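# Plug mouse receiver into USB hub end port

## Task

Push the mouse's USB receiver fully into the lone port on the USB hub's end face (not any of the three side ports). The hub must finish lying flat, entirely on the table, with its original face up, and its cable must be completely seated in the laptop. The mouse must be standing upright on the table, and the laptop must stay essentially undisturbed.

## Robot and tools

Robot: two arms, left_arm (mounted at about y = +0.287 m) and right_arm (about y = -0.343 m). Each carries a four-fingered hand with 16 motors: index, middle, ring and thumb. The right arm has a right hand and the left arm its mirror image.

Frame: everything uses the scene frame. Its origin sits at table-top height halfway between the two nominal arm bases; +z points up, +x points out across the table, +y toward the left arm. Image left/right do not match these names. Hand point axes: +z runs along straight fingers toward the tips, +y leaves the palm face (palm at y = -0.062), +x crosses the palm away from the thumb on the right hand and toward it on the left. A fixed mast near the wrist on the palm side can collide with things.

execute_actions(actions, cameras): actions is a list of actions, each run for 0.5 s. An action is a table of up to 15 rows, one per 1/30 s step; if shorter, its final row repeats. Every row is a single list of 48 numbers, each in [-1, 1], covering both arms even if only one moves, in this order: left_arm dx, dy, dz, rx, ry, rz; left hand's 16 motor numbers; left current_limit; left speed; then the same 24 for right_arm.
- dx, dy, dz, rx, ry, rz are an offset, not a pose: measured from that arm's Hand target as it was when the action began, along scene axes, with rx, ry, rz a rotation vector about the target position. Every row of an action counts from that same starting target, not from the row before. Scale: 1.0 = 0.6 m or 180 degrees. Repeating an offset in a later action moves further again. A translation longer than 1.0 gets scaled down.
- The 16 hand numbers are absolute goal angles, linearly mapped between each hinge's two stops, in this order: index_mcp, index_abd, index_pip, index_dip, middle_mcp, middle_abd, middle_pip, middle_dip, ring_mcp, ring_abd, ring_pip, ring_dip, thumb_cmc, thumb_axl, thumb_mcp, thumb_ipl. Values that give a straight hinge: _mcp +0.75, _abd 0.00, _pip +0.58, _dip +0.70, thumb_cmc +0.71, thumb_axl +0.68, thumb_mcp +0.23, thumb_ipl +0.17. Lower values bend fingers toward the palm; thumb_cmc lower swings the thumb in front of the palm. A 0 is a real goal; to keep a hand unchanged, resend its hand_goal, hand_current_limit and hand_speed.
- current_limit: -1 to +1 maps to 0 to 550 mA per motor (floor 11 mA); well below 0 fingers may be too weak to rise. speed: set-points move at (speed+1)/2 of 8.5 rad/s. Defaults +0.4 and -0.6; last written values persist.
- cameras: list of names (cam_high, cam_low, cam_left_wrist, cam_right_wrist) or ["all"]; [] for none. Omitted/null gives all only when actions is empty. An unknown name invalidates the call. An empty actions list just reports state and images.

zoom_image(camera, region): enlarges part of a camera's most recent image; region is [x0, y0, x1, y1] in pixels from the top-left, no more than 504 wide or high. Images are 672x504.

read_manual(section): returns licence texts only. finished_scene(scene): ends the current scene (number 1 to 3) irreversibly; call it only when the goal holds without the robot.

Results: end_effector_position (m) and end_effector_quat_wxyz per hand point, in the scene frame; Hand target (the commanded pose after clipping, which the next offsets start from); joint positions, velocities (may say within noise) and torques (include arm weight, offsets and noise; torques 3 and 4 wrap at ±28 N m); step readings of positions during motion; per hand motor: hand_goal, hand_measured (same scale), hand_current_ma (positive pushes toward -1), hand_state (moving, goal, blocked, overload); motor temperatures.

Motion notes: orientation commands are clipped to 40 degrees from the measured orientation each step. The hand often stops short of its target, and the right elbow sags under load, so command extra height or resend the missing distance as an offset; an all-zero action re-requests the target. Resting errors of a few centimetres are normal and not proof of contact. Near the first joint axis, small moves can swing the whole arm. To stop pushing against something, move the target back past the hand point.

Grip: a finger presses only while its goal lies beyond the object; more overshoot means more force, up to the limit. Currents at 495 mA or above for 5 s shut a motor down for 10 s. Heat builds from holding loads, long reach or pushing into unreachable poses; at 85 °C a MOTOR HOT line appears, at 100 °C the arm drops for 30-60 s. Any arm stop discards hand commands sent meanwhile.



Avoid: dropping or releasing moving parts, slamming, striking the table, laptop or heavy fixed objects, pushing or pressing parts very hard, knocking anything off the table, and any contact between the two arms, including one hand closing on the other's fingers. Occasional small pushes on loose objects happen on their own.

Each tool is called after ">>>" by a JSON object that holds its "name" and its "arguments".

## Session

>>> {"name": "execute_actions", "arguments": {"actions": []}}

Scene clock: 0.00 s.
left_arm: end_effector_position=(+0.4866, +0.4018, +0.2498) hand_goal=(+0.754, +0.000, +0.576, +0.696, +0.754, +0.000, +0.576, +0.696, +0.754, +0.000, +0.576, +0.696, +0.714, +0.678, +0.226, +0.168) hand_measured=(+0.754, +0.000, +0.576, +0.696, +0.754, +0.000, +0.576, +0.696, +0.754, +0.000, +0.576, +0.696, +0.714, +0.678, +0.226, +0.168) hand_current_ma=(+0, +0, +0, +0, +0, +0, +0, +0, +0, +0, +0, +0, +0, +0, +0, +0) hand_state=(goal, goal, goal, goal, goal, goal, goal, goal, goal, goal, goal, goal, goal, goal, goal, goal) hand_current_limit=0.40 hand_speed=-0.60 end_effector_quat_wxyz=(+0.440, +0.837, +0.112, +0.305) | right_arm: end_effector_position=(+0.1791, -0.1525, +0.2549) hand_goal=(+0.754, +0.000, +0.576, +0.696, +0.754, +0.000, +0.576, +0.696, +0.754, +0.000, +0.576, +0.696, +0.714, +0.678, +0.226, +0.168) hand_measured=(+0.754, +0.000, +0.576, +0.696, +0.754, +0.000, +0.576, +0.696, +0.754, +0.000, +0.576, +0.696, +0.714, +0.678, +0.226, +0.168) hand_current_ma=(+0, +0, +0, +0, +0, +0, +0, +0, +0, +0, +0, +0, +0, +0, +0, +0) hand_state=(goal, goal, goal, goal, goal, goal, goal, goal, goal, goal, goal, goal, goal, goal, goal, goal) hand_current_limit=0.40 hand_speed=-0.60 end_effector_quat_wxyz=(-0.072, +0.866, +0.481, -0.119)
Joint positions: left_arm=[0.634 1.677 1.176 -0.761 1.107 1.7] | right_arm=[0.918 1.199 1.126 -1.66 -0.227 1.463]
Joint velocities: within noise
Joint torques (N m): no reading
Motor temperatures (°C): left_arm=[34 34 27 34 23 30] | right_arm=[28 37 36 30 31 28]
Heat: left arm: hottest waist 34 °C; right arm: hottest shoulder 37 °C.
Hand target: left_arm +0.4913, +0.4049, +0.2617; +0.434, +0.836, +0.104, +0.318 | right_arm +0.1833, -0.1469, +0.2649; -0.078, +0.866, +0.483, -0.105

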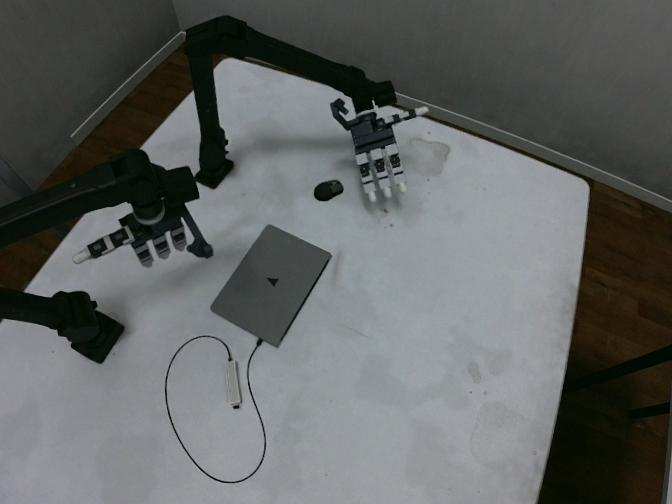

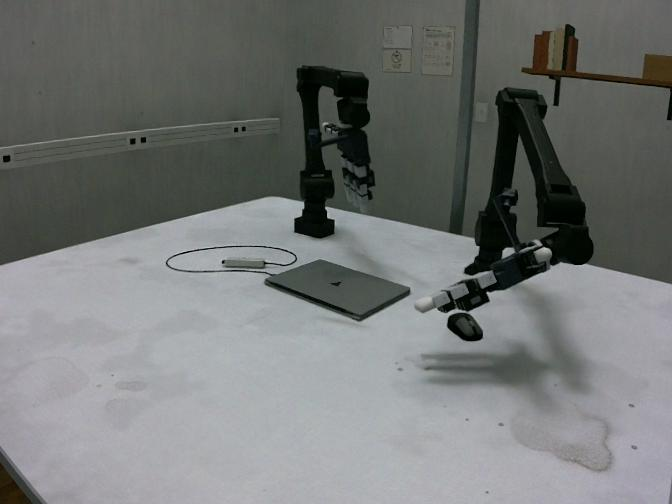

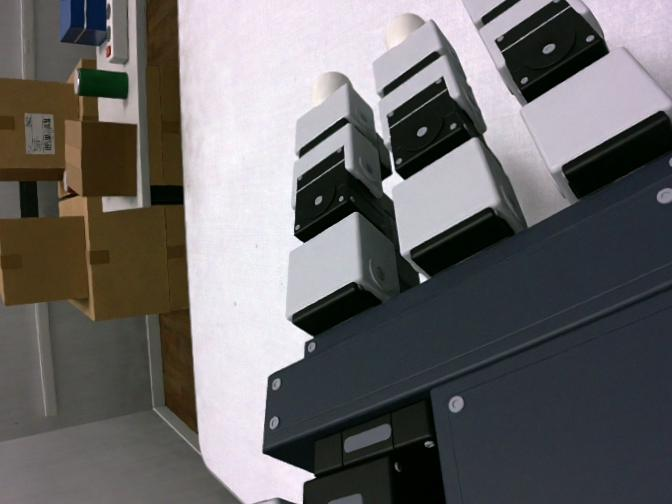

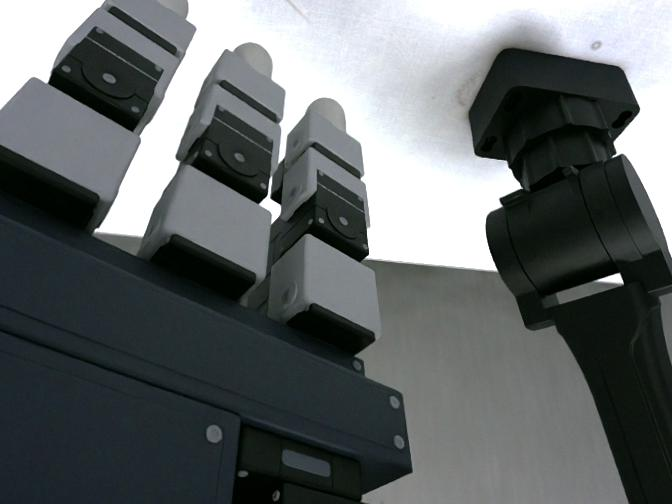

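>>> {"name": "zoom_image", "arguments": {"camera": "cam_high", "region": [150, 320, 290, 425]}}

>>> {"name": "zoom_image", "arguments": {"camera": "cam_low", "region": [160, 230, 300, 290]}}

>>> {"name": "zoom_image", "arguments": {"camera": "cam_high", "region": [290, 160, 370, 220]}}

>>> {"name": "zoom_image", "arguments": {"camera": "cam_low", "region": [420, 290, 520, 365]}}

Scaled by 3.600 from the camera's 672x504 image, which has a finer 960x720 frame.

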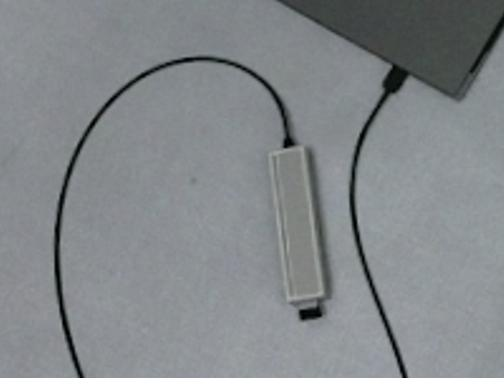

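Scaled by 3.600 from the camera's 672x504 image, which has a finer 960x720 frame.

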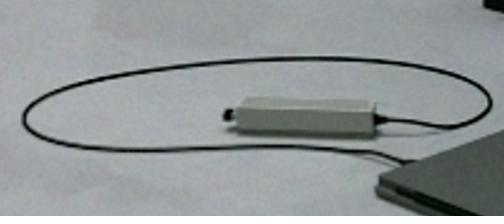

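Scaled by 6.300 from the camera's 672x504 image, which has a finer 960x720 frame.

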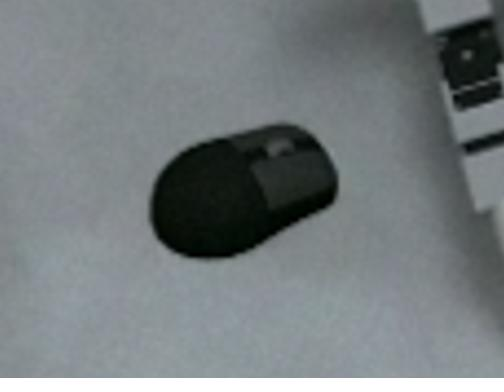

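Scaled by 5.040 from the camera's 672x504 image, which has a finer 960x720 frame.

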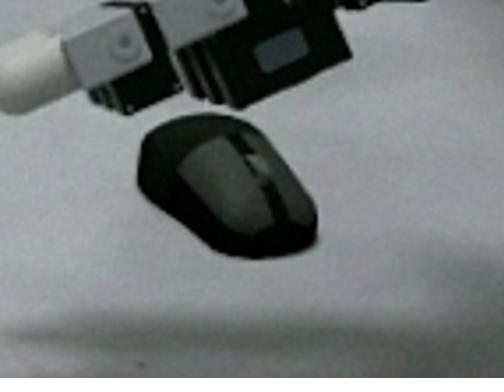

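>>> {"name": "execute_actions", "arguments": {"actions": [[[0,0,0,0,0,0,0.754,0,0.576,0.696,0.754,0,0.576,0.696,0.754,0,0.576,0.696,0.714,0.678,0.226,0.168,0.4,-0.6,0.15,-0.02,0,0,0,0,0.754,0,0.576,0.696,0.754,0,0.576,0.696,0.754,0,0.576,0.696,0.714,0.678,0.226,0.168,0.4,-0.6]],[[0,0,0,0,0,0,0.754,0,0.576,0.696,0.754,0,0.576,0.696,0.754,0,0.576,0.696,0.714,0.678,0.226,0.168,0.4,-0.6,0.15,-0.02,0,0,0,0,0.754,0,0.576,0.696,0.754,0,0.576,0.696,0.754,0,0.576,0.696,0.714,0.678,0.226,0.168,0.4,-0.6]],[[0,0,0,0,0,0,0.754,0,0.576,0.696,0.754,0,0.576,0.696,0.754,0,0.576,0.696,0.714,0.678,0.226,0.168,0.4,-0.6,0.15,-0.02,0,0,0,0,0.754,0,0.576,0.696,0.754,0,0.576,0.696,0.754,0,0.576,0.696,0.714,0.678,0.226,0.168,0.4,-0.6]],[[0,0,0,0,0,0,0.754,0,0.576,0.696,0.754,0,0.576,0.696,0.754,0,0.576,0.696,0.714,0.678,0.226,0.168,0.4,-0.6,0.15,-0.02,0,0,0,0,0.754,0,0.576,0.696,0.754,0,0.576,0.696,0.754,0,0.576,0.696,0.714,0.678,0.226,0.168,0.4,-0.6]]], "cameras": ["cam_high","cam_low","cam_right_wrist"]}}

Scene clock: 235.70 s.
left_arm: end_effector_position=(+0.4866, +0.4018, +0.2498) hand_goal=(+0.754, +0.000, +0.576, +0.696, +0.754, +0.000, +0.576, +0.696, +0.754, +0.000, +0.576, +0.696, +0.714, +0.678, +0.226, +0.168) hand_measured=(+0.760, +0.000, +0.576, +0.696, +0.758, +0.000, +0.576, +0.696, +0.758, +0.000, +0.576, +0.696, +0.718, +0.678, +0.226, +0.168) hand_current_ma=(+29, +0, +4, +0, +26, +0, +4, +0, +24, +0, +4, +0, +24, -4, -1, -2) hand_state=(goal, goal, goal, goal, goal, goal, goal, goal, goal, goal, goal, goal, goal, goal, goal, goal) hand_current_limit=0.40 hand_speed=-0.60 end_effector_quat_wxyz=(+0.440, +0.837, +0.112, +0.305) | right_arm: end_effector_position=(+0.5287, -0.2045, +0.2381) hand_goal=(+0.754, +0.000, +0.576, +0.696, +0.754, +0.000, +0.576, +0.696, +0.754, +0.000, +0.576, +0.696, +0.714, +0.678, +0.226, +0.168) hand_measured=(+0.752, +0.000, +0.576, +0.696, +0.752, +0.000, +0.576, +0.696, +0.752, +0.000, +0.576, +0.696, +0.714, +0.678, +0.222, +0.168) hand_current_ma=(-4, +1, +1, +0, -4, +1, +1, +0, -5, +1, +1, +0, -1, -1, -10, +0) hand_state=(goal, goal, goal, goal, goal, goal, goal, goal, goal, goal, goal, goal, goal, goal, goal, goal) hand_current_limit=0.40 hand_speed=-0.60 end_effector_quat_wxyz=(-0.060, +0.875, +0.477, -0.066)
Joint positions: left_arm=[0.634 1.677 1.176 -0.761 1.107 1.7] | right_arm=[0.352 1.837 1.798 -1.679 -0.101 0.924]
Joint torques (N m): left_arm=[-0.21 -12.81 9.85 1.1 1.11 0.2] | right_arm=[0.56 -13.92 14.17 -0.39 0.07 -0.02]
Motor temperatures (°C): left_arm=[32 36 31 31 26 26] | right_arm=[26 34 46 27 24 25]
Heat: left arm: hottest shoulder 36 °C; right arm: hottest elbow 46 °C.
Hand target: left_arm +0.4913, +0.4049, +0.2617; +0.434, +0.836, +0.104, +0.318 | right_arm +0.5433, -0.1948, +0.2648; -0.078, +0.866, +0.483, -0.105
Off the commanded pose: left_arm 0.013 m, 2 deg | right_arm 0.032 m, 5 deg.
joint sent to its limit (right arm) — joint 4 (wrist pitch), lower limit. The joint targets are off in orientation, not in position.
Step readings (end_effector_position of left_arm | right_arm):
0: (+0.4866, +0.4018, +0.2498) | (+0.1791, -0.1525, +0.2549)
1: (+0.4866, +0.4018, +0.2498) | (+0.1797, -0.1528, +0.2548)
2: (+0.4866, +0.4018, +0.2498) | (+0.1830, -0.1543, +0.2543)
4: (+0.4866, +0.4018, +0.2498) | (+0.1985, -0.1600, +0.2536)
8: (+0.4866, +0.4018, +0.2498) | (+0.2392, -0.1757, +0.2487)
15: (+0.4866, +0.4018, +0.2498) | (+0.2587, -0.1734, +0.2414)
16: (+0.4866, +0.4018, +0.2498) | (+0.2597, -0.1728, +0.2421)
17: (+0.4866, +0.4018, +0.2498) | (+0.2632, -0.1727, +0.2437)
19: (+0.4866, +0.4018, +0.2498) | (+0.2810, -0.1734, +0.2492)
23: (+0.4866, +0.4018, +0.2498) | (+0.3279, -0.1818, +0.2526)
30: (+0.4866, +0.4018, +0.2498) | (+0.3459, -0.1862, +0.2400)
31: (+0.4866, +0.4018, +0.2498) | (+0.3469, -0.1856, +0.2403)
32: (+0.4866, +0.4018, +0.2498) | (+0.3510, -0.1851, +0.2416)
34: (+0.4866, +0.4018, +0.2498) | (+0.3701, -0.1819, +0.2472)
38: (+0.4866, +0.4018, +0.2498) | (+0.4169, -0.1873, +0.2527)
45: (+0.4866, +0.4018, +0.2498) | (+0.4353, -0.1972, +0.2378)
46: (+0.4866, +0.4018, +0.2498) | (+0.4363, -0.1965, +0.2377)
47: (+0.4866, +0.4018, +0.2498) | (+0.4410, -0.1959, +0.2387)
49: (+0.4866, +0.4018, +0.2498) | (+0.4612, -0.1909, +0.2444)
53: (+0.4866, +0.4018, +0.2498) | (+0.5066, -0.1938, +0.2513)
60: (+0.4866, +0.4018, +0.2498) | (+0.5258, -0.2077, +0.2364)
camera_calibration:
cam_right_wrist: T_world_to_cam=[[0.108581, -0.993171, -0.0426819, -0.221203], [-0.568789, -0.0972826, 0.81671, 0.0396111], [-0.815285, -0.0644019, -0.575468, 0.677502], [0, 0, 0, 1]] pos_world=[0.598906, -0.172206, 0.348089]
Images, in order (width x height): cam_high 672x504, cam_low 672x504, cam_right_wrist 672x504.

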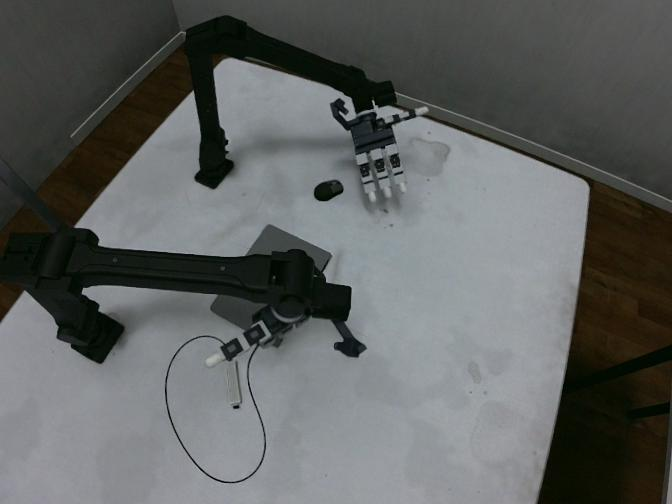

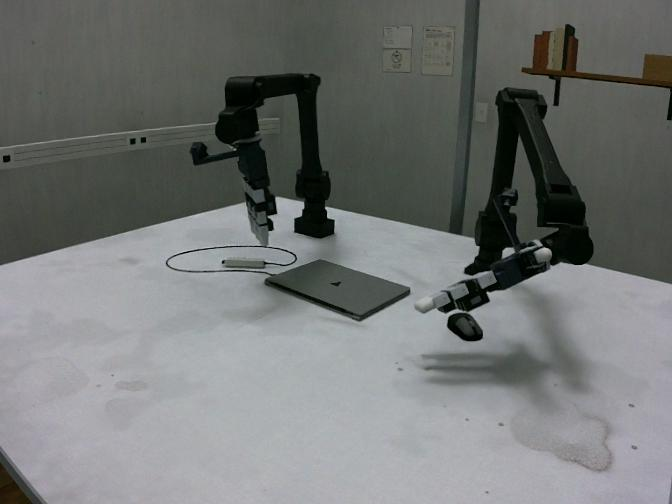

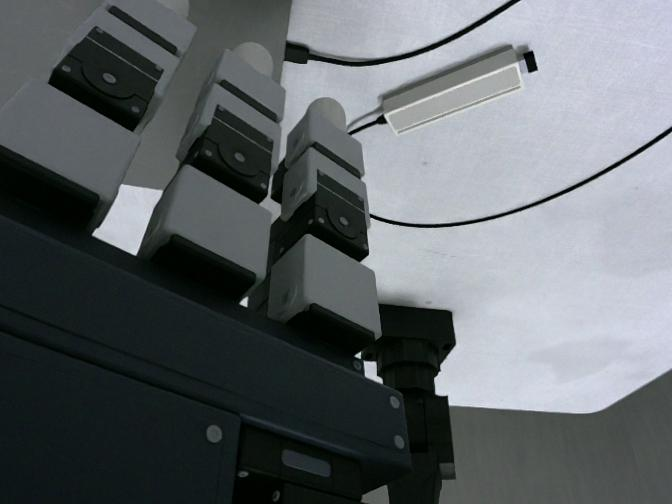

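>>> {"name": "zoom_image", "arguments": {"camera": "cam_right_wrist", "region": [370, 20, 560, 150]}}

>>> {"name": "zoom_image", "arguments": {"camera": "cam_right_wrist", "region": [480, 30, 560, 110]}}

Scaled by 2.653 from the camera's 672x504 image, which has a finer 960x720 frame.

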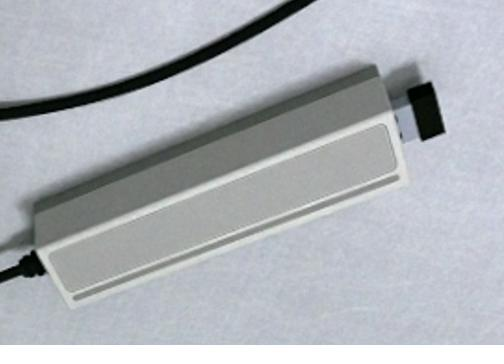

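Scaled by 6.300 from the camera's 672x504 image, which has a finer 960x720 frame.

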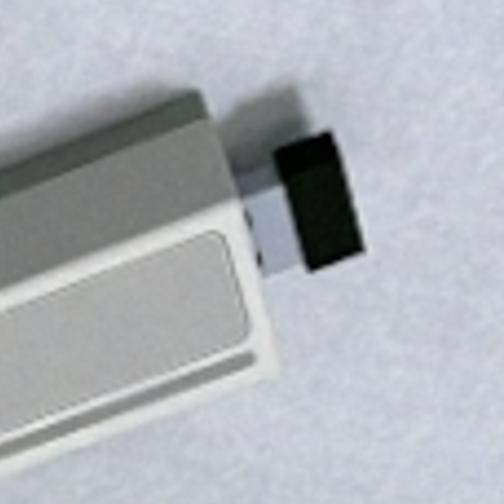

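>>> {"name": "execute_actions", "arguments": {"actions": [[[0,0,0,0,0,0,0.754,0,0.576,0.696,0.754,0,0.576,0.696,0.754,0,0.576,0.696,0.714,0.678,0.226,0.168,0.4,-0.6,-0.056,-0.045,0.03,0,0,0.14,0.754,0,0.576,0.696,0.754,0,0.576,0.696,0.754,0,0.576,0.696,0.714,0.678,0.226,0.168,0.4,-0.6]],[[0,0,0,0,0,0,0.754,0,0.576,0.696,0.754,0,0.576,0.696,0.754,0,0.576,0.696,0.714,0.678,0.226,0.168,0.4,-0.6,-0.056,-0.045,0,0,0,0.17,0.754,0,0.576,0.696,0.754,0,0.576,0.696,0.754,0,0.576,0.696,0.714,0.678,0.226,0.168,0.4,-0.6]],[[0,0,0,0,0,0,0.754,0,0.576,0.696,0.754,0,0.576,0.696,0.754,0,0.576,0.696,0.714,0.678,0.226,0.168,0.4,-0.6,-0.056,-0.045,0,0,0,0.17,0.754,0,0.576,0.696,0.754,0,0.576,0.696,0.754,0,0.576,0.696,0.714,0.678,0.226,0.168,0.4,-0.6]],[[0,0,0,0,0,0,0.754,0,0.576,0.696,0.754,0,0.576,0.696,0.754,0,0.576,0.696,0.714,0.678,0.226,0.168,0.4,-0.6,-0.056,-0.045,0,0,0,0.17,0.754,0,0.576,0.696,0.754,0,0.576,0.696,0.754,0,0.576,0.696,0.714,0.678,0.226,0.168,0.4,-0.6]],[[0,0,0,0,0,0,0.754,0,0.576,0.696,0.754,0,0.576,0.696,0.754,0,0.576,0.696,0.714,0.678,0.226,0.168,0.4,-0.6,-0.056,-0.045,0,0,0,0.15,0.754,0,0.576,0.696,0.754,0,0.576,0.696,0.754,0,0.576,0.696,0.714,0.678,0.226,0.168,0.4,-0.6]]], "cameras": ["cam_high","cam_low","cam_right_wrist"]}}

Scene clock: 340.40 s.
left_arm: end_effector_position=(+0.4866, +0.4018, +0.2498) hand_goal=(+0.754, +0.000, +0.576, +0.696, +0.754, +0.000, +0.576, +0.696, +0.754, +0.000, +0.576, +0.696, +0.714, +0.678, +0.226, +0.168) hand_measured=(+0.760, +0.000, +0.576, +0.696, +0.758, +0.000, +0.576, +0.696, +0.758, +0.000, +0.576, +0.696, +0.718, +0.678, +0.226, +0.168) hand_current_ma=(+29, +0, +4, +0, +26, +0, +4, +0, +24, +0, +4, +0, +24, -4, -1, -2) hand_state=(goal, goal, goal, goal, goal, goal, goal, goal, goal, goal, goal, goal, goal, goal, goal, goal) hand_current_limit=0.40 hand_speed=-0.60 end_effector_quat_wxyz=(+0.440, +0.837, +0.112, +0.305) | right_arm: end_effector_position=(+0.3759, -0.3277, +0.2814) hand_goal=(+0.754, +0.000, +0.576, +0.696, +0.754, +0.000, +0.576, +0.696, +0.754, +0.000, +0.576, +0.696, +0.714, +0.678, +0.226, +0.168) hand_measured=(+0.750, +0.000, +0.576, +0.696, +0.750, +0.000, +0.576, +0.696, +0.750, +0.000, +0.576, +0.696, +0.712, +0.678, +0.222, +0.168) hand_current_ma=(-10, +0, +0, +0, -9, +0, +0, +0, -11, +0, +0, +0, -3, -1, -10, +0) hand_state=(goal, goal, goal, goal, goal, goal, goal, goal, goal, goal, goal, goal, goal, goal, goal, goal) hand_current_limit=0.40 hand_speed=-0.60 end_effector_quat_wxyz=(+0.068, -0.188, +0.974, -0.107)
Joint positions: left_arm=[0.634 1.677 1.176 -0.761 1.107 1.7] | right_arm=[-0.108 1.291 1.277 -1.363 0.166 -2.07]
Joint torques (N m): left_arm=[-0.21 -12.57 9.89 1.11 1.12 0.19] | right_arm=[-0.5 -7.88 8.88 1.05 0.05 -0.01]
Motor temperatures (°C): left_arm=[31 35 32 31 26 25] | right_arm=[26 37 52 27 23 25]
Heat: left arm: hottest shoulder 35 °C; right arm: hottest elbow 52 °C.
Hand target: left_arm +0.4913, +0.4049, +0.2617; +0.434, +0.836, +0.104, +0.318 | right_arm +0.3753, -0.3299, +0.2828; +0.076, -0.192, +0.973, -0.107
Off the commanded pose: left_arm 0.013 m, 2 deg | right_arm 0.003 m, 1 deg.
Step readings (end_effector_position of left_arm | right_arm):
0: (+0.4866, +0.4018, +0.2498) | (+0.5288, -0.2045, +0.2381)
1: (+0.4866, +0.4018, +0.2498) | (+0.5294, -0.2049, +0.2385)
2: (+0.4866, +0.4018, +0.2498) | (+0.5311, -0.2061, +0.2404)
4: (+0.4866, +0.4018, +0.2498) | (+0.5283, -0.2113, +0.2432)
8: (+0.4866, +0.4018, +0.2498) | (+0.5116, -0.2189, +0.2586)
15: (+0.4866, +0.4018, +0.2498) | (+0.5091, -0.2198, +0.2915)
16: (+0.4866, +0.4018, +0.2498) | (+0.5094, -0.2202, +0.2913)
17: (+0.4866, +0.4018, +0.2498) | (+0.5084, -0.2242, +0.2889)
19: (+0.4866, +0.4018, +0.2498) | (+0.4988, -0.2316, +0.2791)
23: (+0.4866, +0.4018, +0.2498) | (+0.4777, -0.2497, +0.2655)
30: (+0.4866, +0.4018, +0.2498) | (+0.4765, -0.2544, +0.2792)
31: (+0.4866, +0.4018, +0.2498) | (+0.4764, -0.2535, +0.2796)
32: (+0.4866, +0.4018, +0.2498) | (+0.4750, -0.2554, +0.2789)
34: (+0.4866, +0.4018, +0.2498) | (+0.4678, -0.2606, +0.2752)
38: (+0.4866, +0.4018, +0.2498) | (+0.4504, -0.2784, +0.2734)
45: (+0.4866, +0.4018, +0.2498) | (+0.4432, -0.2832, +0.2819)
46: (+0.4866, +0.4018, +0.2498) | (+0.4427, -0.2817, +0.2815)
47: (+0.4866, +0.4018, +0.2498) | (+0.4415, -0.2829, +0.2795)
49: (+0.4866, +0.4018, +0.2498) | (+0.4356, -0.2878, +0.2750)
53: (+0.4866, +0.4018, +0.2498) | (+0.4203, -0.3053, +0.2739)
60: (+0.4866, +0.4018, +0.2498) | (+0.4149, -0.3068, +0.2863)
61: (+0.4866, +0.4018, +0.2498) | (+0.4140, -0.3056, +0.2860)
62: (+0.4866, +0.4018, +0.2498) | (+0.4119, -0.3062, +0.2845)
64: (+0.4866, +0.4018, +0.2498) | (+0.4052, -0.3102, +0.2805)
68: (+0.4866, +0.4018, +0.2498) | (+0.3912, -0.3272, +0.2771)
75: (+0.4866, +0.4018, +0.2498) | (+0.3823, -0.3295, +0.2825)
camera_calibration:
cam_right_wrist: T_world_to_cam=[[0.488035, 0.870893, -0.0580249, 0.147436], [0.471706, -0.207234, 0.857058, -0.533095], [0.734381, -0.445645, -0.511943, -0.155406], [0, 0, 0, 1]] pos_world=[0.293637, -0.308132, 0.385889]
Images, in order (width x height): cam_high 672x504, cam_low 672x504, cam_right_wrist 672x504.

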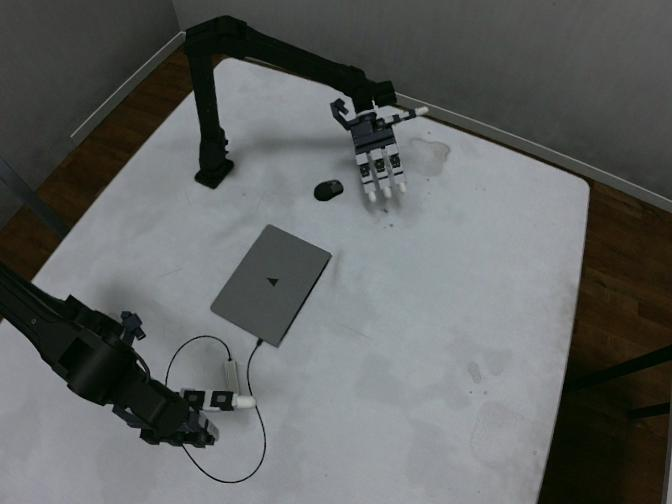

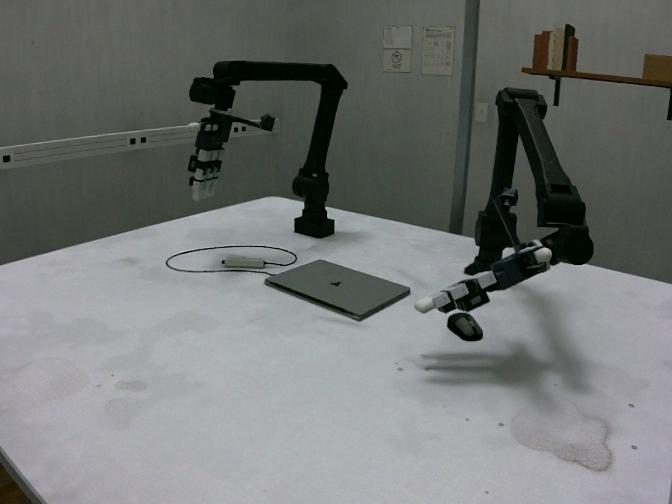

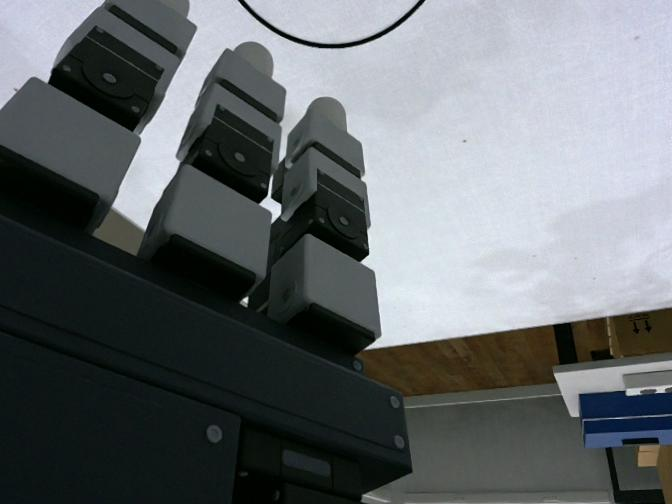

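>>> {"name": "execute_actions", "arguments": {"actions": [[[0,0,0,0,0,0,0.754,0,0.576,0.696,0.754,0,0.576,0.696,0.754,0,0.576,0.696,0.714,0.678,0.226,0.168,0.4,-0.6,0,-0.0072,-0.045,-0.110,-0.0454,0.0093,0.479,0,0.139,0.406,0.754,0,0.576,0.696,0.754,0,0.576,0.696,-0.571,0.677,0.337,0.168,0.4,-0.6]],[[0,0,0,0,0,0,0.754,0,0.576,0.696,0.754,0,0.576,0.696,0.754,0,0.576,0.696,0.714,0.678,0.226,0.168,0.4,-0.6,0,-0.0072,-0.045,-0.110,-0.0454,0.0093,0.479,0,0.139,0.406,0.754,0,0.576,0.696,0.754,0,0.576,0.696,-0.571,0.677,0.337,0.168,0.4,-0.6]],[[0,0,0,0,0,0,0.754,0,0.576,0.696,0.754,0,0.576,0.696,0.754,0,0.576,0.696,0.714,0.678,0.226,0.168,0.4,-0.6,0,-0.0072,-0.045,-0.110,-0.0454,0.0093,0.479,0,0.139,0.406,0.754,0,0.576,0.696,0.754,0,0.576,0.696,-0.571,0.677,0.337,0.168,0.4,-0.6]]], "cameras": ["cam_high","cam_low","cam_right_wrist"]}}

Scene clock: 389.80 s.
left_arm: end_effector_position=(+0.4866, +0.4018, +0.2498) hand_goal=(+0.754, +0.000, +0.576, +0.696, +0.754, +0.000, +0.576, +0.696, +0.754, +0.000, +0.576, +0.696, +0.714, +0.678, +0.226, +0.168) hand_measured=(+0.760, +0.000, +0.576, +0.696, +0.758, +0.000, +0.576, +0.696, +0.758, +0.000, +0.576, +0.696, +0.718, +0.678, +0.226, +0.168) hand_current_ma=(+29, +0, +4, +0, +26, +0, +4, +0, +24, +0, +4, +0, +24, -4, -1, -2) hand_state=(goal, goal, goal, goal, goal, goal, goal, goal, goal, goal, goal, goal, goal, goal, goal, goal) hand_current_limit=0.40 hand_speed=-0.60 end_effector_quat_wxyz=(+0.440, +0.837, +0.112, +0.305) | right_arm: end_effector_position=(+0.3750, -0.3427, +0.2035) hand_goal=(+0.480, +0.000, +0.140, +0.406, +0.754, +0.000, +0.576, +0.696, +0.754, +0.000, +0.576, +0.696, -0.570, +0.678, +0.338, +0.168) hand_measured=(+0.472, +0.000, +0.142, +0.408, +0.742, +0.000, +0.574, +0.696, +0.742, +0.000, +0.574, +0.696, -0.568, +0.678, +0.334, +0.168) hand_current_ma=(-17, +0, +2, +5, -32, +0, -2, +0, -33, +0, -2, +0, +3, -1, -13, +0) hand_state=(goal, goal, goal, goal, goal, goal, goal, goal, goal, goal, goal, goal, goal, goal, goal, goal) hand_current_limit=0.40 hand_speed=-0.60 end_effector_quat_wxyz=(+0.153, -0.194, +0.758, -0.604)
Joint positions: left_arm=[0.634 1.677 1.176 -0.761 1.107 1.7] | right_arm=[0.372 1.183 0.785 -0.687 1.315 -2.073]
Joint torques (N m): left_arm=[-0.26 -12.69 9.88 1.16 1.11 0.19] | right_arm=[0.26 -5.25 8.55 1.29 1.3 -0.02]
Motor temperatures (°C): left_arm=[31 35 32 30 26 25] | right_arm=[26 35 46 27 23 25]
Heat: left arm: hottest shoulder 35 °C; right arm: hottest elbow 46 °C.
Hand target: left_arm +0.4913, +0.4049, +0.2617; +0.434, +0.836, +0.104, +0.318 | right_arm +0.3753, -0.3430, +0.2018; +0.172, -0.219, +0.747, -0.604
Off the commanded pose: left_arm 0.013 m, 2 deg | right_arm 0.002 m, 4 deg.
joint sent to its limit (right arm) — joint 6 (wrist roll), lower limit. The joint targets are off in orientation, not in position.
Step readings (end_effector_position of left_arm | right_arm):
0: (+0.4866, +0.4018, +0.2498) | (+0.3759, -0.3277, +0.2814)
1: (+0.4866, +0.4018, +0.2498) | (+0.3758, -0.3293, +0.2803)
2: (+0.4866, +0.4018, +0.2498) | (+0.3769, -0.3359, +0.2762)
4: (+0.4866, +0.4018, +0.2498) | (+0.3776, -0.3498, +0.2653)
8: (+0.4866, +0.4018, +0.2498) | (+0.3714, -0.3424, +0.2544)
15: (+0.4866, +0.4018, +0.2498) | (+0.3732, -0.3336, +0.2552)
16: (+0.4866, +0.4018, +0.2498) | (+0.3736, -0.3359, +0.2545)
17: (+0.4866, +0.4018, +0.2498) | (+0.3753, -0.3432, +0.2525)
19: (+0.4866, +0.4018, +0.2498) | (+0.3759, -0.3559, +0.2462)
23: (+0.4866, +0.4018, +0.2498) | (+0.3692, -0.3454, +0.2308)
30: (+0.4866, +0.4018, +0.2498) | (+0.3734, -0.3383, +0.2247)
31: (+0.4866, +0.4018, +0.2498) | (+0.3740, -0.3402, +0.2248)
32: (+0.4866, +0.4018, +0.2498) | (+0.3756, -0.3470, +0.2265)
34: (+0.4866, +0.4018, +0.2498) | (+0.3758, -0.3577, +0.2275)
38: (+0.4866, +0.4018, +0.2498) | (+0.3695, -0.3476, +0.2122)
45: (+0.4866, +0.4018, +0.2498) | (+0.3736, -0.3425, +0.2023)
camera_calibration:
cam_right_wrist: T_world_to_cam=[[0.601805, 0.512047, -0.612894, 0.103738], [0.109586, 0.707216, 0.698453, 0.0124164], [0.791089, -0.487496, 0.369493, -0.416378], [0, 0, 0, 1]] pos_world=[0.265601, -0.264882, 0.208757]
Images, in order (width x height): cam_high 672x504, cam_low 672x504, cam_right_wrist 672x504.

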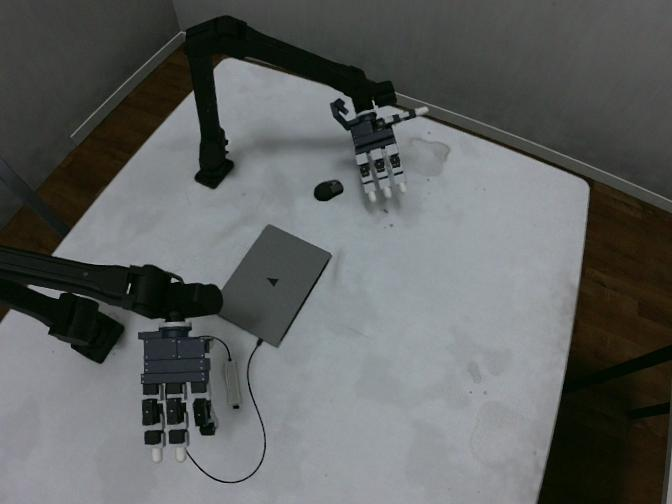

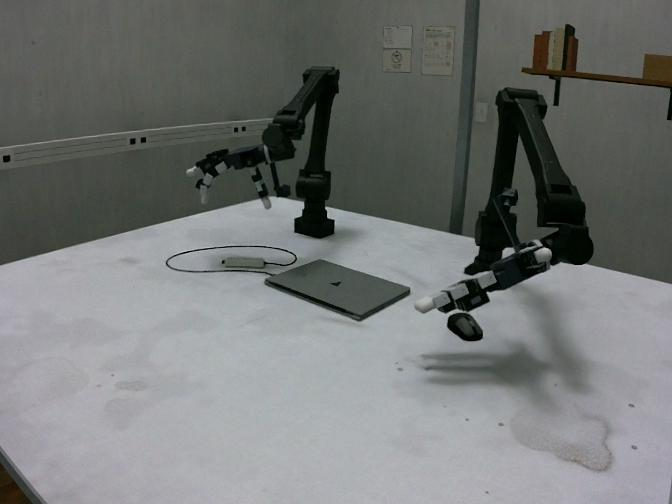

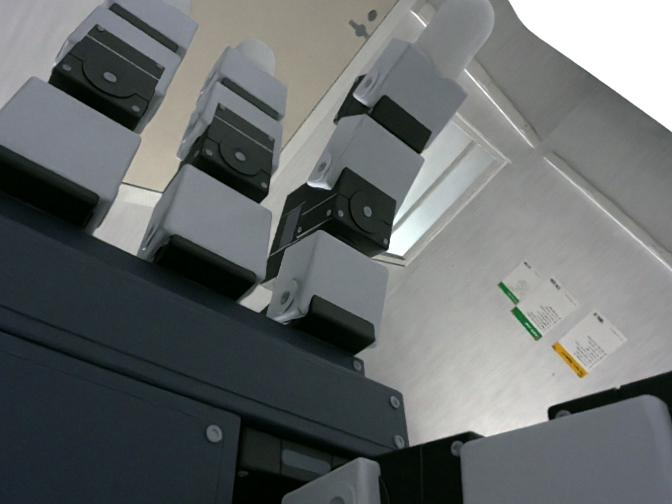

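>>> {"name": "execute_actions", "arguments": {"actions": [[[0,0,0,0,0,0,0.754,0,0.576,0.696,0.754,0,0.576,0.696,0.754,0,0.576,0.696,0.714,0.678,0.226,0.168,0.4,-0.6,0,0,-0.08,0,0,0,0.479,0,0.139,0.406,0.754,0,0.576,0.696,0.754,0,0.576,0.696,-0.571,0.677,0.337,0.168,0.4,-0.6]],[[0,0,0,0,0,0,0.754,0,0.576,0.696,0.754,0,0.576,0.696,0.754,0,0.576,0.696,0.714,0.678,0.226,0.168,0.4,-0.6,0,0,-0.08,0,0,0,0.479,0,0.139,0.406,0.754,0,0.576,0.696,0.754,0,0.576,0.696,-0.571,0.677,0.337,0.168,0.4,-0.6]]], "cameras": ["cam_high","cam_low"]}}

>>> {"name": "zoom_image", "arguments": {"camera": "cam_low", "region": [160, 150, 340, 290]}}

>>> {"name": "zoom_image", "arguments": {"camera": "cam_high", "region": [120, 300, 300, 440]}}

Scene clock: 403.17 s.
left_arm: end_effector_position=(+0.4866, +0.4018, +0.2498) hand_goal=(+0.754, +0.000, +0.576, +0.696, +0.754, +0.000, +0.576, +0.696, +0.754, +0.000, +0.576, +0.696, +0.714, +0.678, +0.226, +0.168) hand_measured=(+0.760, +0.000, +0.576, +0.696, +0.758, +0.000, +0.576, +0.696, +0.758, +0.000, +0.576, +0.696, +0.718, +0.678, +0.226, +0.168) hand_current_ma=(+29, +0, +4, +0, +26, +0, +4, +0, +24, +0, +4, +0, +24, -4, -1, -2) hand_state=(goal, goal, goal, goal, goal, goal, goal, goal, goal, goal, goal, goal, goal, goal, goal, goal) hand_current_limit=0.40 hand_speed=-0.60 end_effector_quat_wxyz=(+0.440, +0.837, +0.112, +0.305) | right_arm: end_effector_position=(+0.3733, -0.3435, +0.1043) hand_goal=(+0.480, +0.000, +0.140, +0.406, +0.754, +0.000, +0.576, +0.696, +0.754, +0.000, +0.576, +0.696, -0.570, +0.678, +0.338, +0.168) hand_measured=(+0.472, +0.000, +0.142, +0.408, +0.742, +0.000, +0.574, +0.696, +0.742, +0.000, +0.574, +0.696, -0.568, +0.678, +0.334, +0.168) hand_current_ma=(-18, +0, +2, +5, -32, +0, -2, +0, -33, +0, -2, +0, +3, -1, -13, +0) hand_state=(goal, goal, goal, goal, goal, goal, goal, goal, goal, goal, goal, goal, goal, goal, goal, goal) hand_current_limit=0.40 hand_speed=-0.60 end_effector_quat_wxyz=(+0.150, -0.197, +0.757, -0.605)
Joint positions: left_arm=[0.634 1.677 1.176 -0.761 1.107 1.7] | right_arm=[0.372 1.36 0.629 -0.362 1.316 -2.074]
Joint torques (N m): left_arm=[-0.21 -12.63 9.87 1.14 1.1 0.21] | right_arm=[0.26 -6.24 7.5 1.22 1.28 0]
Heat: left arm: hottest shoulder 35 °C; right arm: hottest elbow 45 °C.
Hand target: left_arm +0.4913, +0.4049, +0.2617; +0.434, +0.836, +0.104, +0.318 | right_arm +0.3753, -0.3430, +0.1059; +0.172, -0.218, +0.747, -0.604
Off the commanded pose: left_arm 0.013 m, 2 deg | right_arm 0.003 m, 4 deg.
joint sent to its limit (right arm) — joint 6 (wrist roll), lower limit. The joint targets are off in orientation, not in position.
Step readings (end_effector_position of left_arm | right_arm):
0: (+0.4866, +0.4018, +0.2498) | (+0.3750, -0.3427, +0.2035)
1: (+0.4866, +0.4018, +0.2498) | (+0.3750, -0.3427, +0.2032)
2: (+0.4866, +0.4018, +0.2498) | (+0.3757, -0.3426, +0.2013)
4: (+0.4866, +0.4018, +0.2498) | (+0.3766, -0.3423, +0.1937)
8: (+0.4866, +0.4018, +0.2498) | (+0.3710, -0.3445, +0.1652)
15: (+0.4866, +0.4018, +0.2498) | (+0.3725, -0.3439, +0.1517)
16: (+0.4866, +0.4018, +0.2498) | (+0.3732, -0.3436, +0.1520)
17: (+0.4866, +0.4018, +0.2498) | (+0.3744, -0.3431, +0.1504)
19: (+0.4866, +0.4018, +0.2498) | (+0.3768, -0.3421, +0.1443)
23: (+0.4866, +0.4018, +0.2498) | (+0.3724, -0.3439, +0.1182)
30: (+0.4866, +0.4018, +0.2498) | (+0.3722, -0.3440, +0.1038)
Images, in order (width x height): cam_high 672x504, cam_low 672x504.

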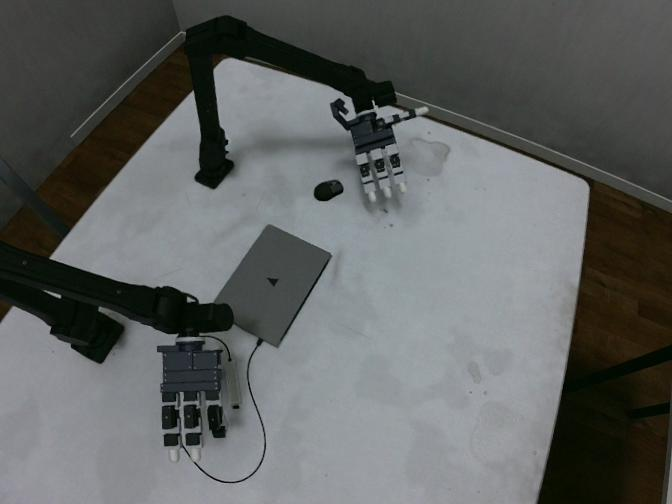

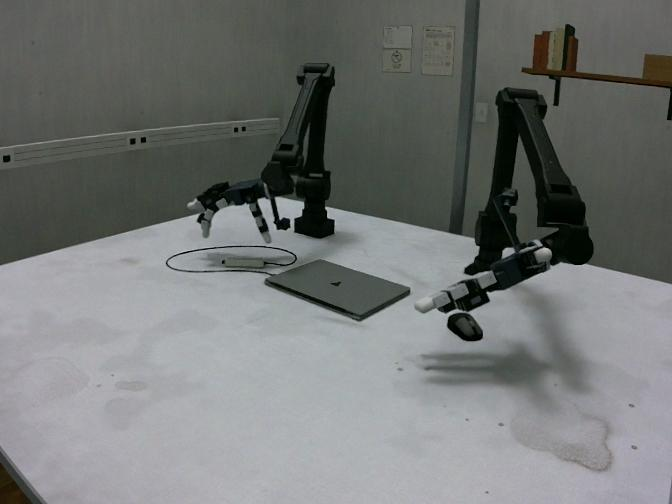

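Scaled by 2.800 from the camera's 672x504 image, which has a finer 960x720 frame.

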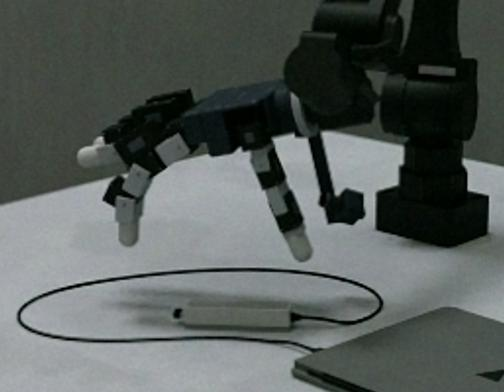

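Scaled by 2.800 from the camera's 672x504 image, which has a finer 960x720 frame.

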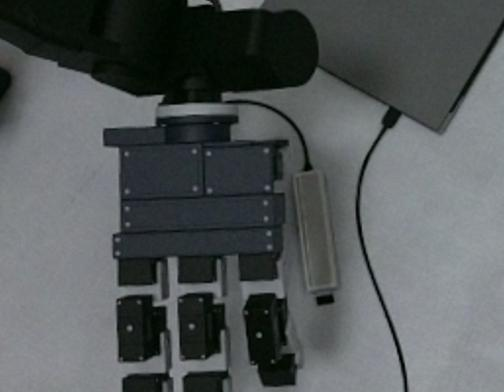

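>>> {"name": "execute_actions", "arguments": {"actions": [[[0,0,0,0,0,0,0.754,0,0.576,0.696,0.754,0,0.576,0.696,0.754,0,0.576,0.696,0.714,0.678,0.226,0.168,0.4,-0.6,0.0078,0.0033,-0.048,0,0,0,0.274,0.1,0.139,0.406,0.754,0,0.576,0.696,0.754,0,0.576,0.696,-0.571,0.677,0.449,0.168,0.4,-0.6]],[[0,0,0,0,0,0,0.754,0,0.576,0.696,0.754,0,0.576,0.696,0.754,0,0.576,0.696,0.714,0.678,0.226,0.168,0.4,-0.6,0,0,0,0,0,0,0.274,0.1,0.139,0.406,0.754,0,0.576,0.696,0.754,0,0.576,0.696,-0.571,0.677,0.449,0.168,0.4,-0.6]]], "cameras": ["cam_high","cam_low"]}}

>>> {"name": "zoom_image", "arguments": {"camera": "cam_low", "region": [180, 190, 300, 290]}}

>>> {"name": "zoom_image", "arguments": {"camera": "cam_high", "region": [120, 300, 300, 440]}}

Scene clock: 471.67 s.
left_arm: end_effector_position=(+0.4866, +0.4018, +0.2498) hand_goal=(+0.754, +0.000, +0.576, +0.696, +0.754, +0.000, +0.576, +0.696, +0.754, +0.000, +0.576, +0.696, +0.714, +0.678, +0.226, +0.168) hand_measured=(+0.760, +0.000, +0.576, +0.696, +0.758, +0.000, +0.576, +0.696, +0.758, +0.000, +0.576, +0.696, +0.718, +0.678, +0.226, +0.168) hand_current_ma=(+29, +0, +4, +0, +26, +0, +4, +0, +24, +0, +4, +0, +24, -4, -1, -2) hand_state=(goal, goal, goal, goal, goal, goal, goal, goal, goal, goal, goal, goal, goal, goal, goal, goal) hand_current_limit=0.40 hand_speed=-0.60 end_effector_quat_wxyz=(+0.440, +0.837, +0.112, +0.305) | right_arm: end_effector_position=(+0.3792, -0.3413, +0.0769) hand_goal=(+0.274, +0.100, +0.140, +0.406, +0.754, +0.000, +0.576, +0.696, +0.754, +0.000, +0.576, +0.696, -0.570, +0.678, +0.450, +0.168) hand_measured=(+0.268, +0.098, +0.142, +0.408, +0.742, +0.000, +0.574, +0.696, +0.742, +0.000, +0.574, +0.696, -0.568, +0.678, +0.444, +0.168) hand_current_ma=(-11, -4, +2, +5, -32, +0, -2, +0, -33, +0, -2, +0, +2, -1, -19, +0) hand_state=(goal, goal, goal, goal, goal, goal, goal, goal, goal, goal, goal, goal, goal, goal, goal, goal) hand_current_limit=0.40 hand_speed=-0.60 end_effector_quat_wxyz=(+0.151, -0.196, +0.757, -0.605)
Joint positions: left_arm=[0.634 1.677 1.176 -0.761 1.107 1.7] | right_arm=[0.372 1.446 0.613 -0.257 1.317 -2.074]
Joint torques (N m): left_arm=[-0.26 -12.75 9.88 1.09 1.1 0.21] | right_arm=[0.26 -6.77 6.67 1.28 1.18 0]
Motor temperatures (°C): left_arm=[31 35 32 30 26 24] | right_arm=[26 33 40 26 25 24]
Heat: left arm: hottest shoulder 35 °C; right arm: hottest elbow 40 °C.
Hand target: left_arm +0.4913, +0.4049, +0.2617; +0.434, +0.836, +0.104, +0.318 | right_arm +0.3800, -0.3410, +0.0771; +0.172, -0.218, +0.747, -0.604
Off the commanded pose: left_arm 0.013 m, 2 deg | right_arm 0.001 m, 4 deg.
joint sent to its limit (right arm) — joint 6 (wrist roll), lower limit. The joint targets are off in orientation, not in position.
Step readings (end_effector_position of left_arm | right_arm):
0: (+0.4866, +0.4018, +0.2498) | (+0.3734, -0.3435, +0.1043)
1: (+0.4866, +0.4018, +0.2498) | (+0.3736, -0.3434, +0.1043)
2: (+0.4866, +0.4018, +0.2498) | (+0.3748, -0.3431, +0.1038)
4: (+0.4866, +0.4018, +0.2498) | (+0.3786, -0.3415, +0.1009)
8: (+0.4866, +0.4018, +0.2498) | (+0.3798, -0.3411, +0.0854)
15: (+0.4866, +0.4018, +0.2498) | (+0.3785, -0.3416, +0.0766)
16: (+0.4866, +0.4018, +0.2498) | (+0.3788, -0.3415, +0.0767)
17: (+0.4866, +0.4018, +0.2498) | (+0.3789, -0.3414, +0.0768)
19: (+0.4866, +0.4018, +0.2498) | (+0.3790, -0.3414, +0.0768)
23: (+0.4866, +0.4018, +0.2498) | (+0.3791, -0.3413, +0.0769)
30: (+0.4866, +0.4018, +0.2498) | (+0.3792, -0.3413, +0.0769)
Images, in order (width x height): cam_high 672x504, cam_low 672x504.

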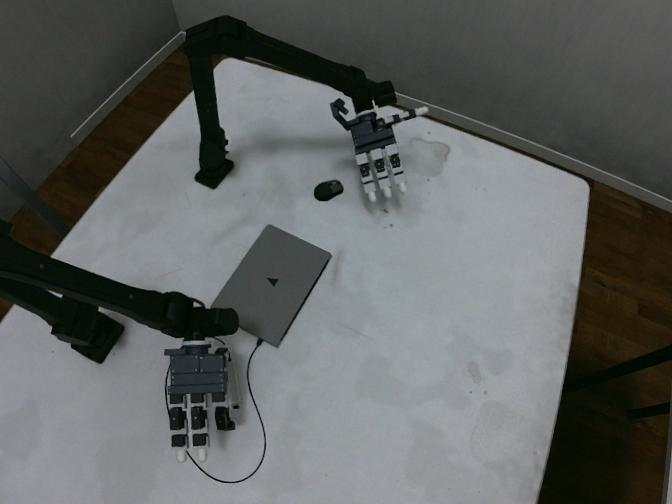

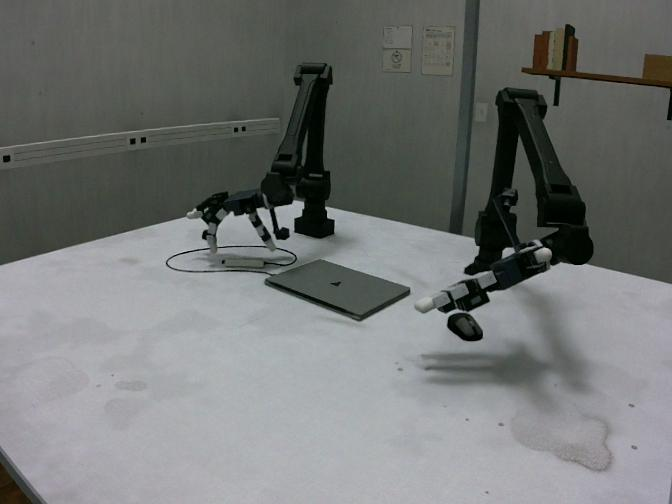

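Scaled by 4.200 from the camera's 672x504 image, which has a finer 960x720 frame.

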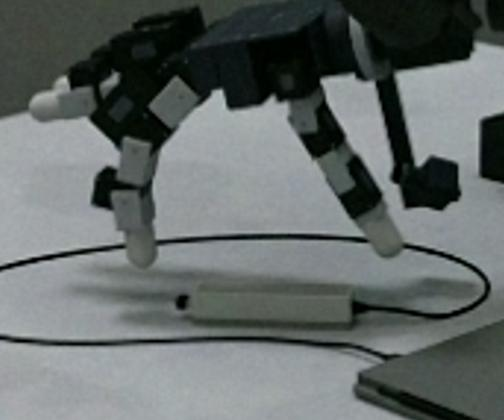

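Scaled by 2.800 from the camera's 672x504 image, which has a finer 960x720 frame.

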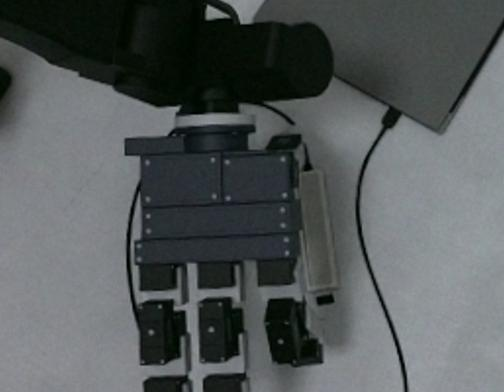

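>>> {"name": "execute_actions", "arguments": {"actions": [[[0,0,0,0,0,0,0.754,0,0.576,0.696,0.754,0,0.576,0.696,0.754,0,0.576,0.696,0.714,0.678,0.226,0.168,0.4,-0.6,0,0,-0.03,0,0,0,0.274,0.1,0.139,0.406,0.754,0,0.576,0.696,0.754,0,0.576,0.696,-0.571,0.677,0.449,0.168,0.4,-0.6]],[[0,0,0,0,0,0,0.754,0,0.576,0.696,0.754,0,0.576,0.696,0.754,0,0.576,0.696,0.714,0.678,0.226,0.168,0.4,-0.6,0,0,-0.0175,0,0,0,0.274,0.1,0.139,0.406,0.754,0,0.576,0.696,0.754,0,0.576,0.696,-0.571,0.677,0.449,0.168,0.4,-0.6]]], "cameras": ["cam_high","cam_low","cam_right_wrist"]}}

>>> {"name": "zoom_image", "arguments": {"camera": "cam_low", "region": [190, 210, 290, 280]}}

>>> {"name": "zoom_image", "arguments": {"camera": "cam_high", "region": [160, 330, 280, 440]}}

Scene clock: 486.27 s.
left_arm: end_effector_position=(+0.4866, +0.4018, +0.2498) hand_goal=(+0.754, +0.000, +0.576, +0.696, +0.754, +0.000, +0.576, +0.696, +0.754, +0.000, +0.576, +0.696, +0.714, +0.678, +0.226, +0.168) hand_measured=(+0.760, +0.000, +0.576, +0.696, +0.758, +0.000, +0.576, +0.696, +0.758, +0.000, +0.576, +0.696, +0.718, +0.678, +0.226, +0.168) hand_current_ma=(+29, +0, +4, +0, +26, +0, +4, +0, +24, +0, +4, +0, +24, -4, -1, -2) hand_state=(goal, goal, goal, goal, goal, goal, goal, goal, goal, goal, goal, goal, goal, goal, goal, goal) hand_current_limit=0.40 hand_speed=-0.60 end_effector_quat_wxyz=(+0.440, +0.837, +0.112, +0.305) | right_arm: end_effector_position=(+0.3808, -0.3407, +0.0504) hand_goal=(+0.274, +0.100, +0.140, +0.406, +0.754, +0.000, +0.576, +0.696, +0.754, +0.000, +0.576, +0.696, -0.570, +0.678, +0.450, +0.168) hand_measured=(+0.268, +0.098, +0.142, +0.408, +0.742, +0.000, +0.574, +0.696, +0.742, +0.000, +0.574, +0.696, -0.568, +0.678, +0.444, +0.168) hand_current_ma=(-11, -4, +2, +5, -32, +0, -2, +0, -33, +0, -2, +0, +2, -1, -19, +0) hand_state=(goal, goal, goal, goal, goal, goal, goal, goal, goal, goal, goal, goal, goal, goal, goal, goal) hand_current_limit=0.40 hand_speed=-0.60 end_effector_quat_wxyz=(+0.153, -0.194, +0.757, -0.605)
Joint positions: left_arm=[0.634 1.677 1.176 -0.761 1.107 1.7] | right_arm=[0.372 1.524 0.592 -0.151 1.317 -2.074]
Joint torques (N m): left_arm=[-0.21 -12.69 9.85 1.11 1.11 0.2] | right_arm=[0.32 -6.83 5.81 1.24 1.16 0]
Heat: left arm: hottest shoulder 35 °C; right arm: hottest elbow 40 °C.
Hand target: left_arm +0.4913, +0.4049, +0.2617; +0.434, +0.836, +0.104, +0.318 | right_arm +0.3800, -0.3409, +0.0486; +0.172, -0.218, +0.747, -0.604
Off the commanded pose: left_arm 0.013 m, 2 deg | right_arm 0.002 m, 4 deg.
joint sent to its limit (right arm) — joint 6 (wrist roll), lower limit. The joint targets are off in orientation, not in position.
Step readings (end_effector_position of left_arm | right_arm):
0: (+0.4866, +0.4018, +0.2498) | (+0.3792, -0.3413, +0.0769)
1: (+0.4866, +0.4018, +0.2498) | (+0.3793, -0.3413, +0.0769)
2: (+0.4866, +0.4018, +0.2498) | (+0.3801, -0.3410, +0.0767)
4: (+0.4866, +0.4018, +0.2498) | (+0.3821, -0.3402, +0.0748)
8: (+0.4866, +0.4018, +0.2498) | (+0.3813, -0.3405, +0.0652)
15: (+0.4866, +0.4018, +0.2498) | (+0.3798, -0.3411, +0.0599)
16: (+0.4866, +0.4018, +0.2498) | (+0.3801, -0.3410, +0.0600)
17: (+0.4866, +0.4018, +0.2498) | (+0.3808, -0.3407, +0.0601)
19: (+0.4866, +0.4018, +0.2498) | (+0.3824, -0.3400, +0.0591)
23: (+0.4866, +0.4018, +0.2498) | (+0.3826, -0.3400, +0.0540)
30: (+0.4866, +0.4018, +0.2498) | (+0.3806, -0.3408, +0.0503)
camera_calibration:
cam_right_wrist: T_world_to_cam=[[0.602762, 0.510753, -0.613033, 0.00445314], [0.109183, 0.708266, 0.697451, 0.117795], [0.790416, -0.48733, 0.37115, -0.363158], [0, 0, 0, 1]] pos_world=[0.2715, -0.262682, 0.0553597]
Images, in order (width x height): cam_high 672x504, cam_low 672x504, cam_right_wrist 672x504.

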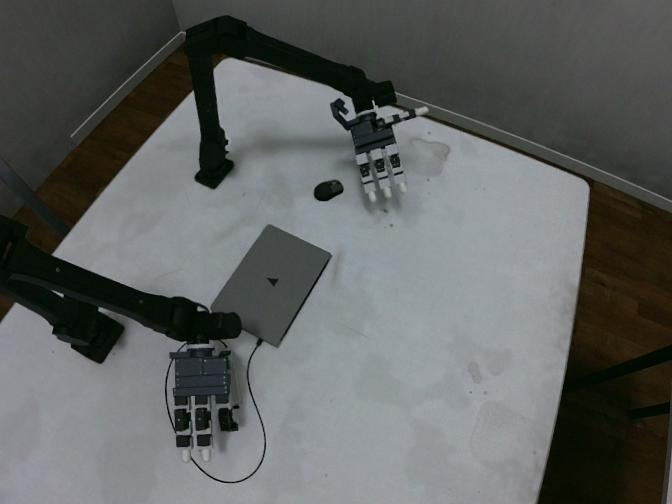

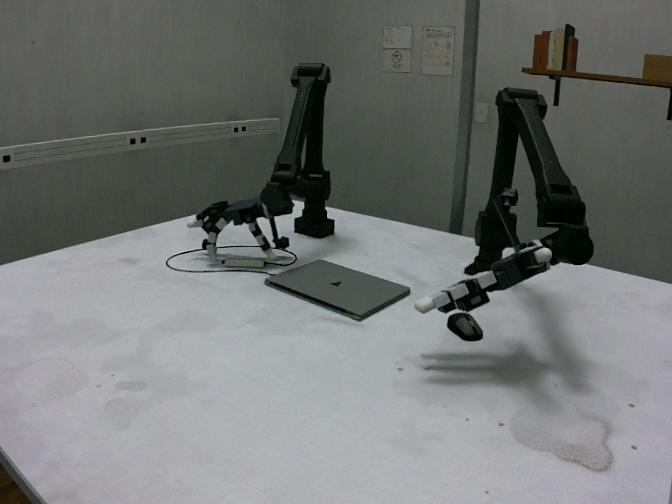

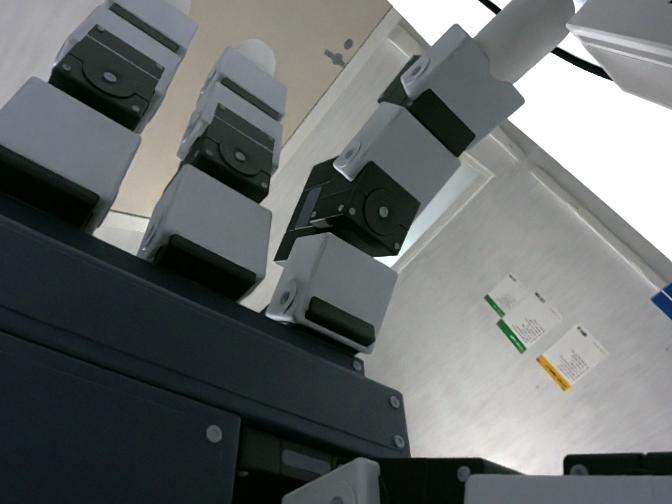

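Scaled by 5.040 from the camera's 672x504 image, which has a finer 960x720 frame.

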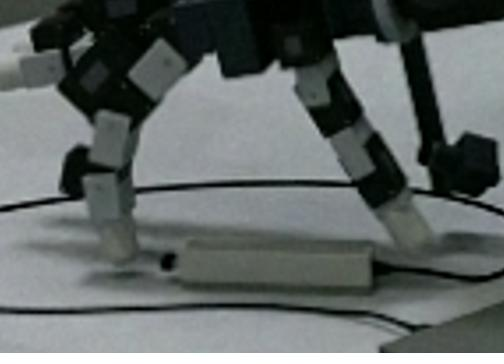

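Scaled by 4.200 from the camera's 672x504 image, which has a finer 960x720 frame.

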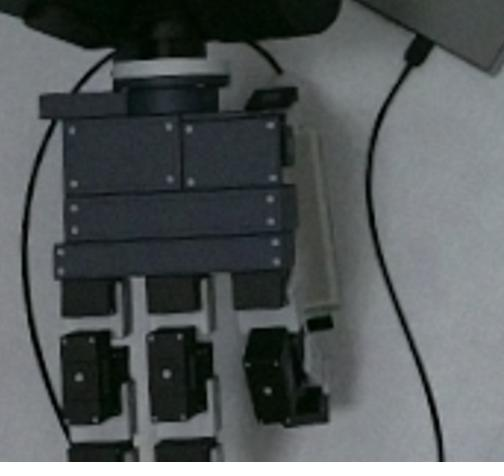

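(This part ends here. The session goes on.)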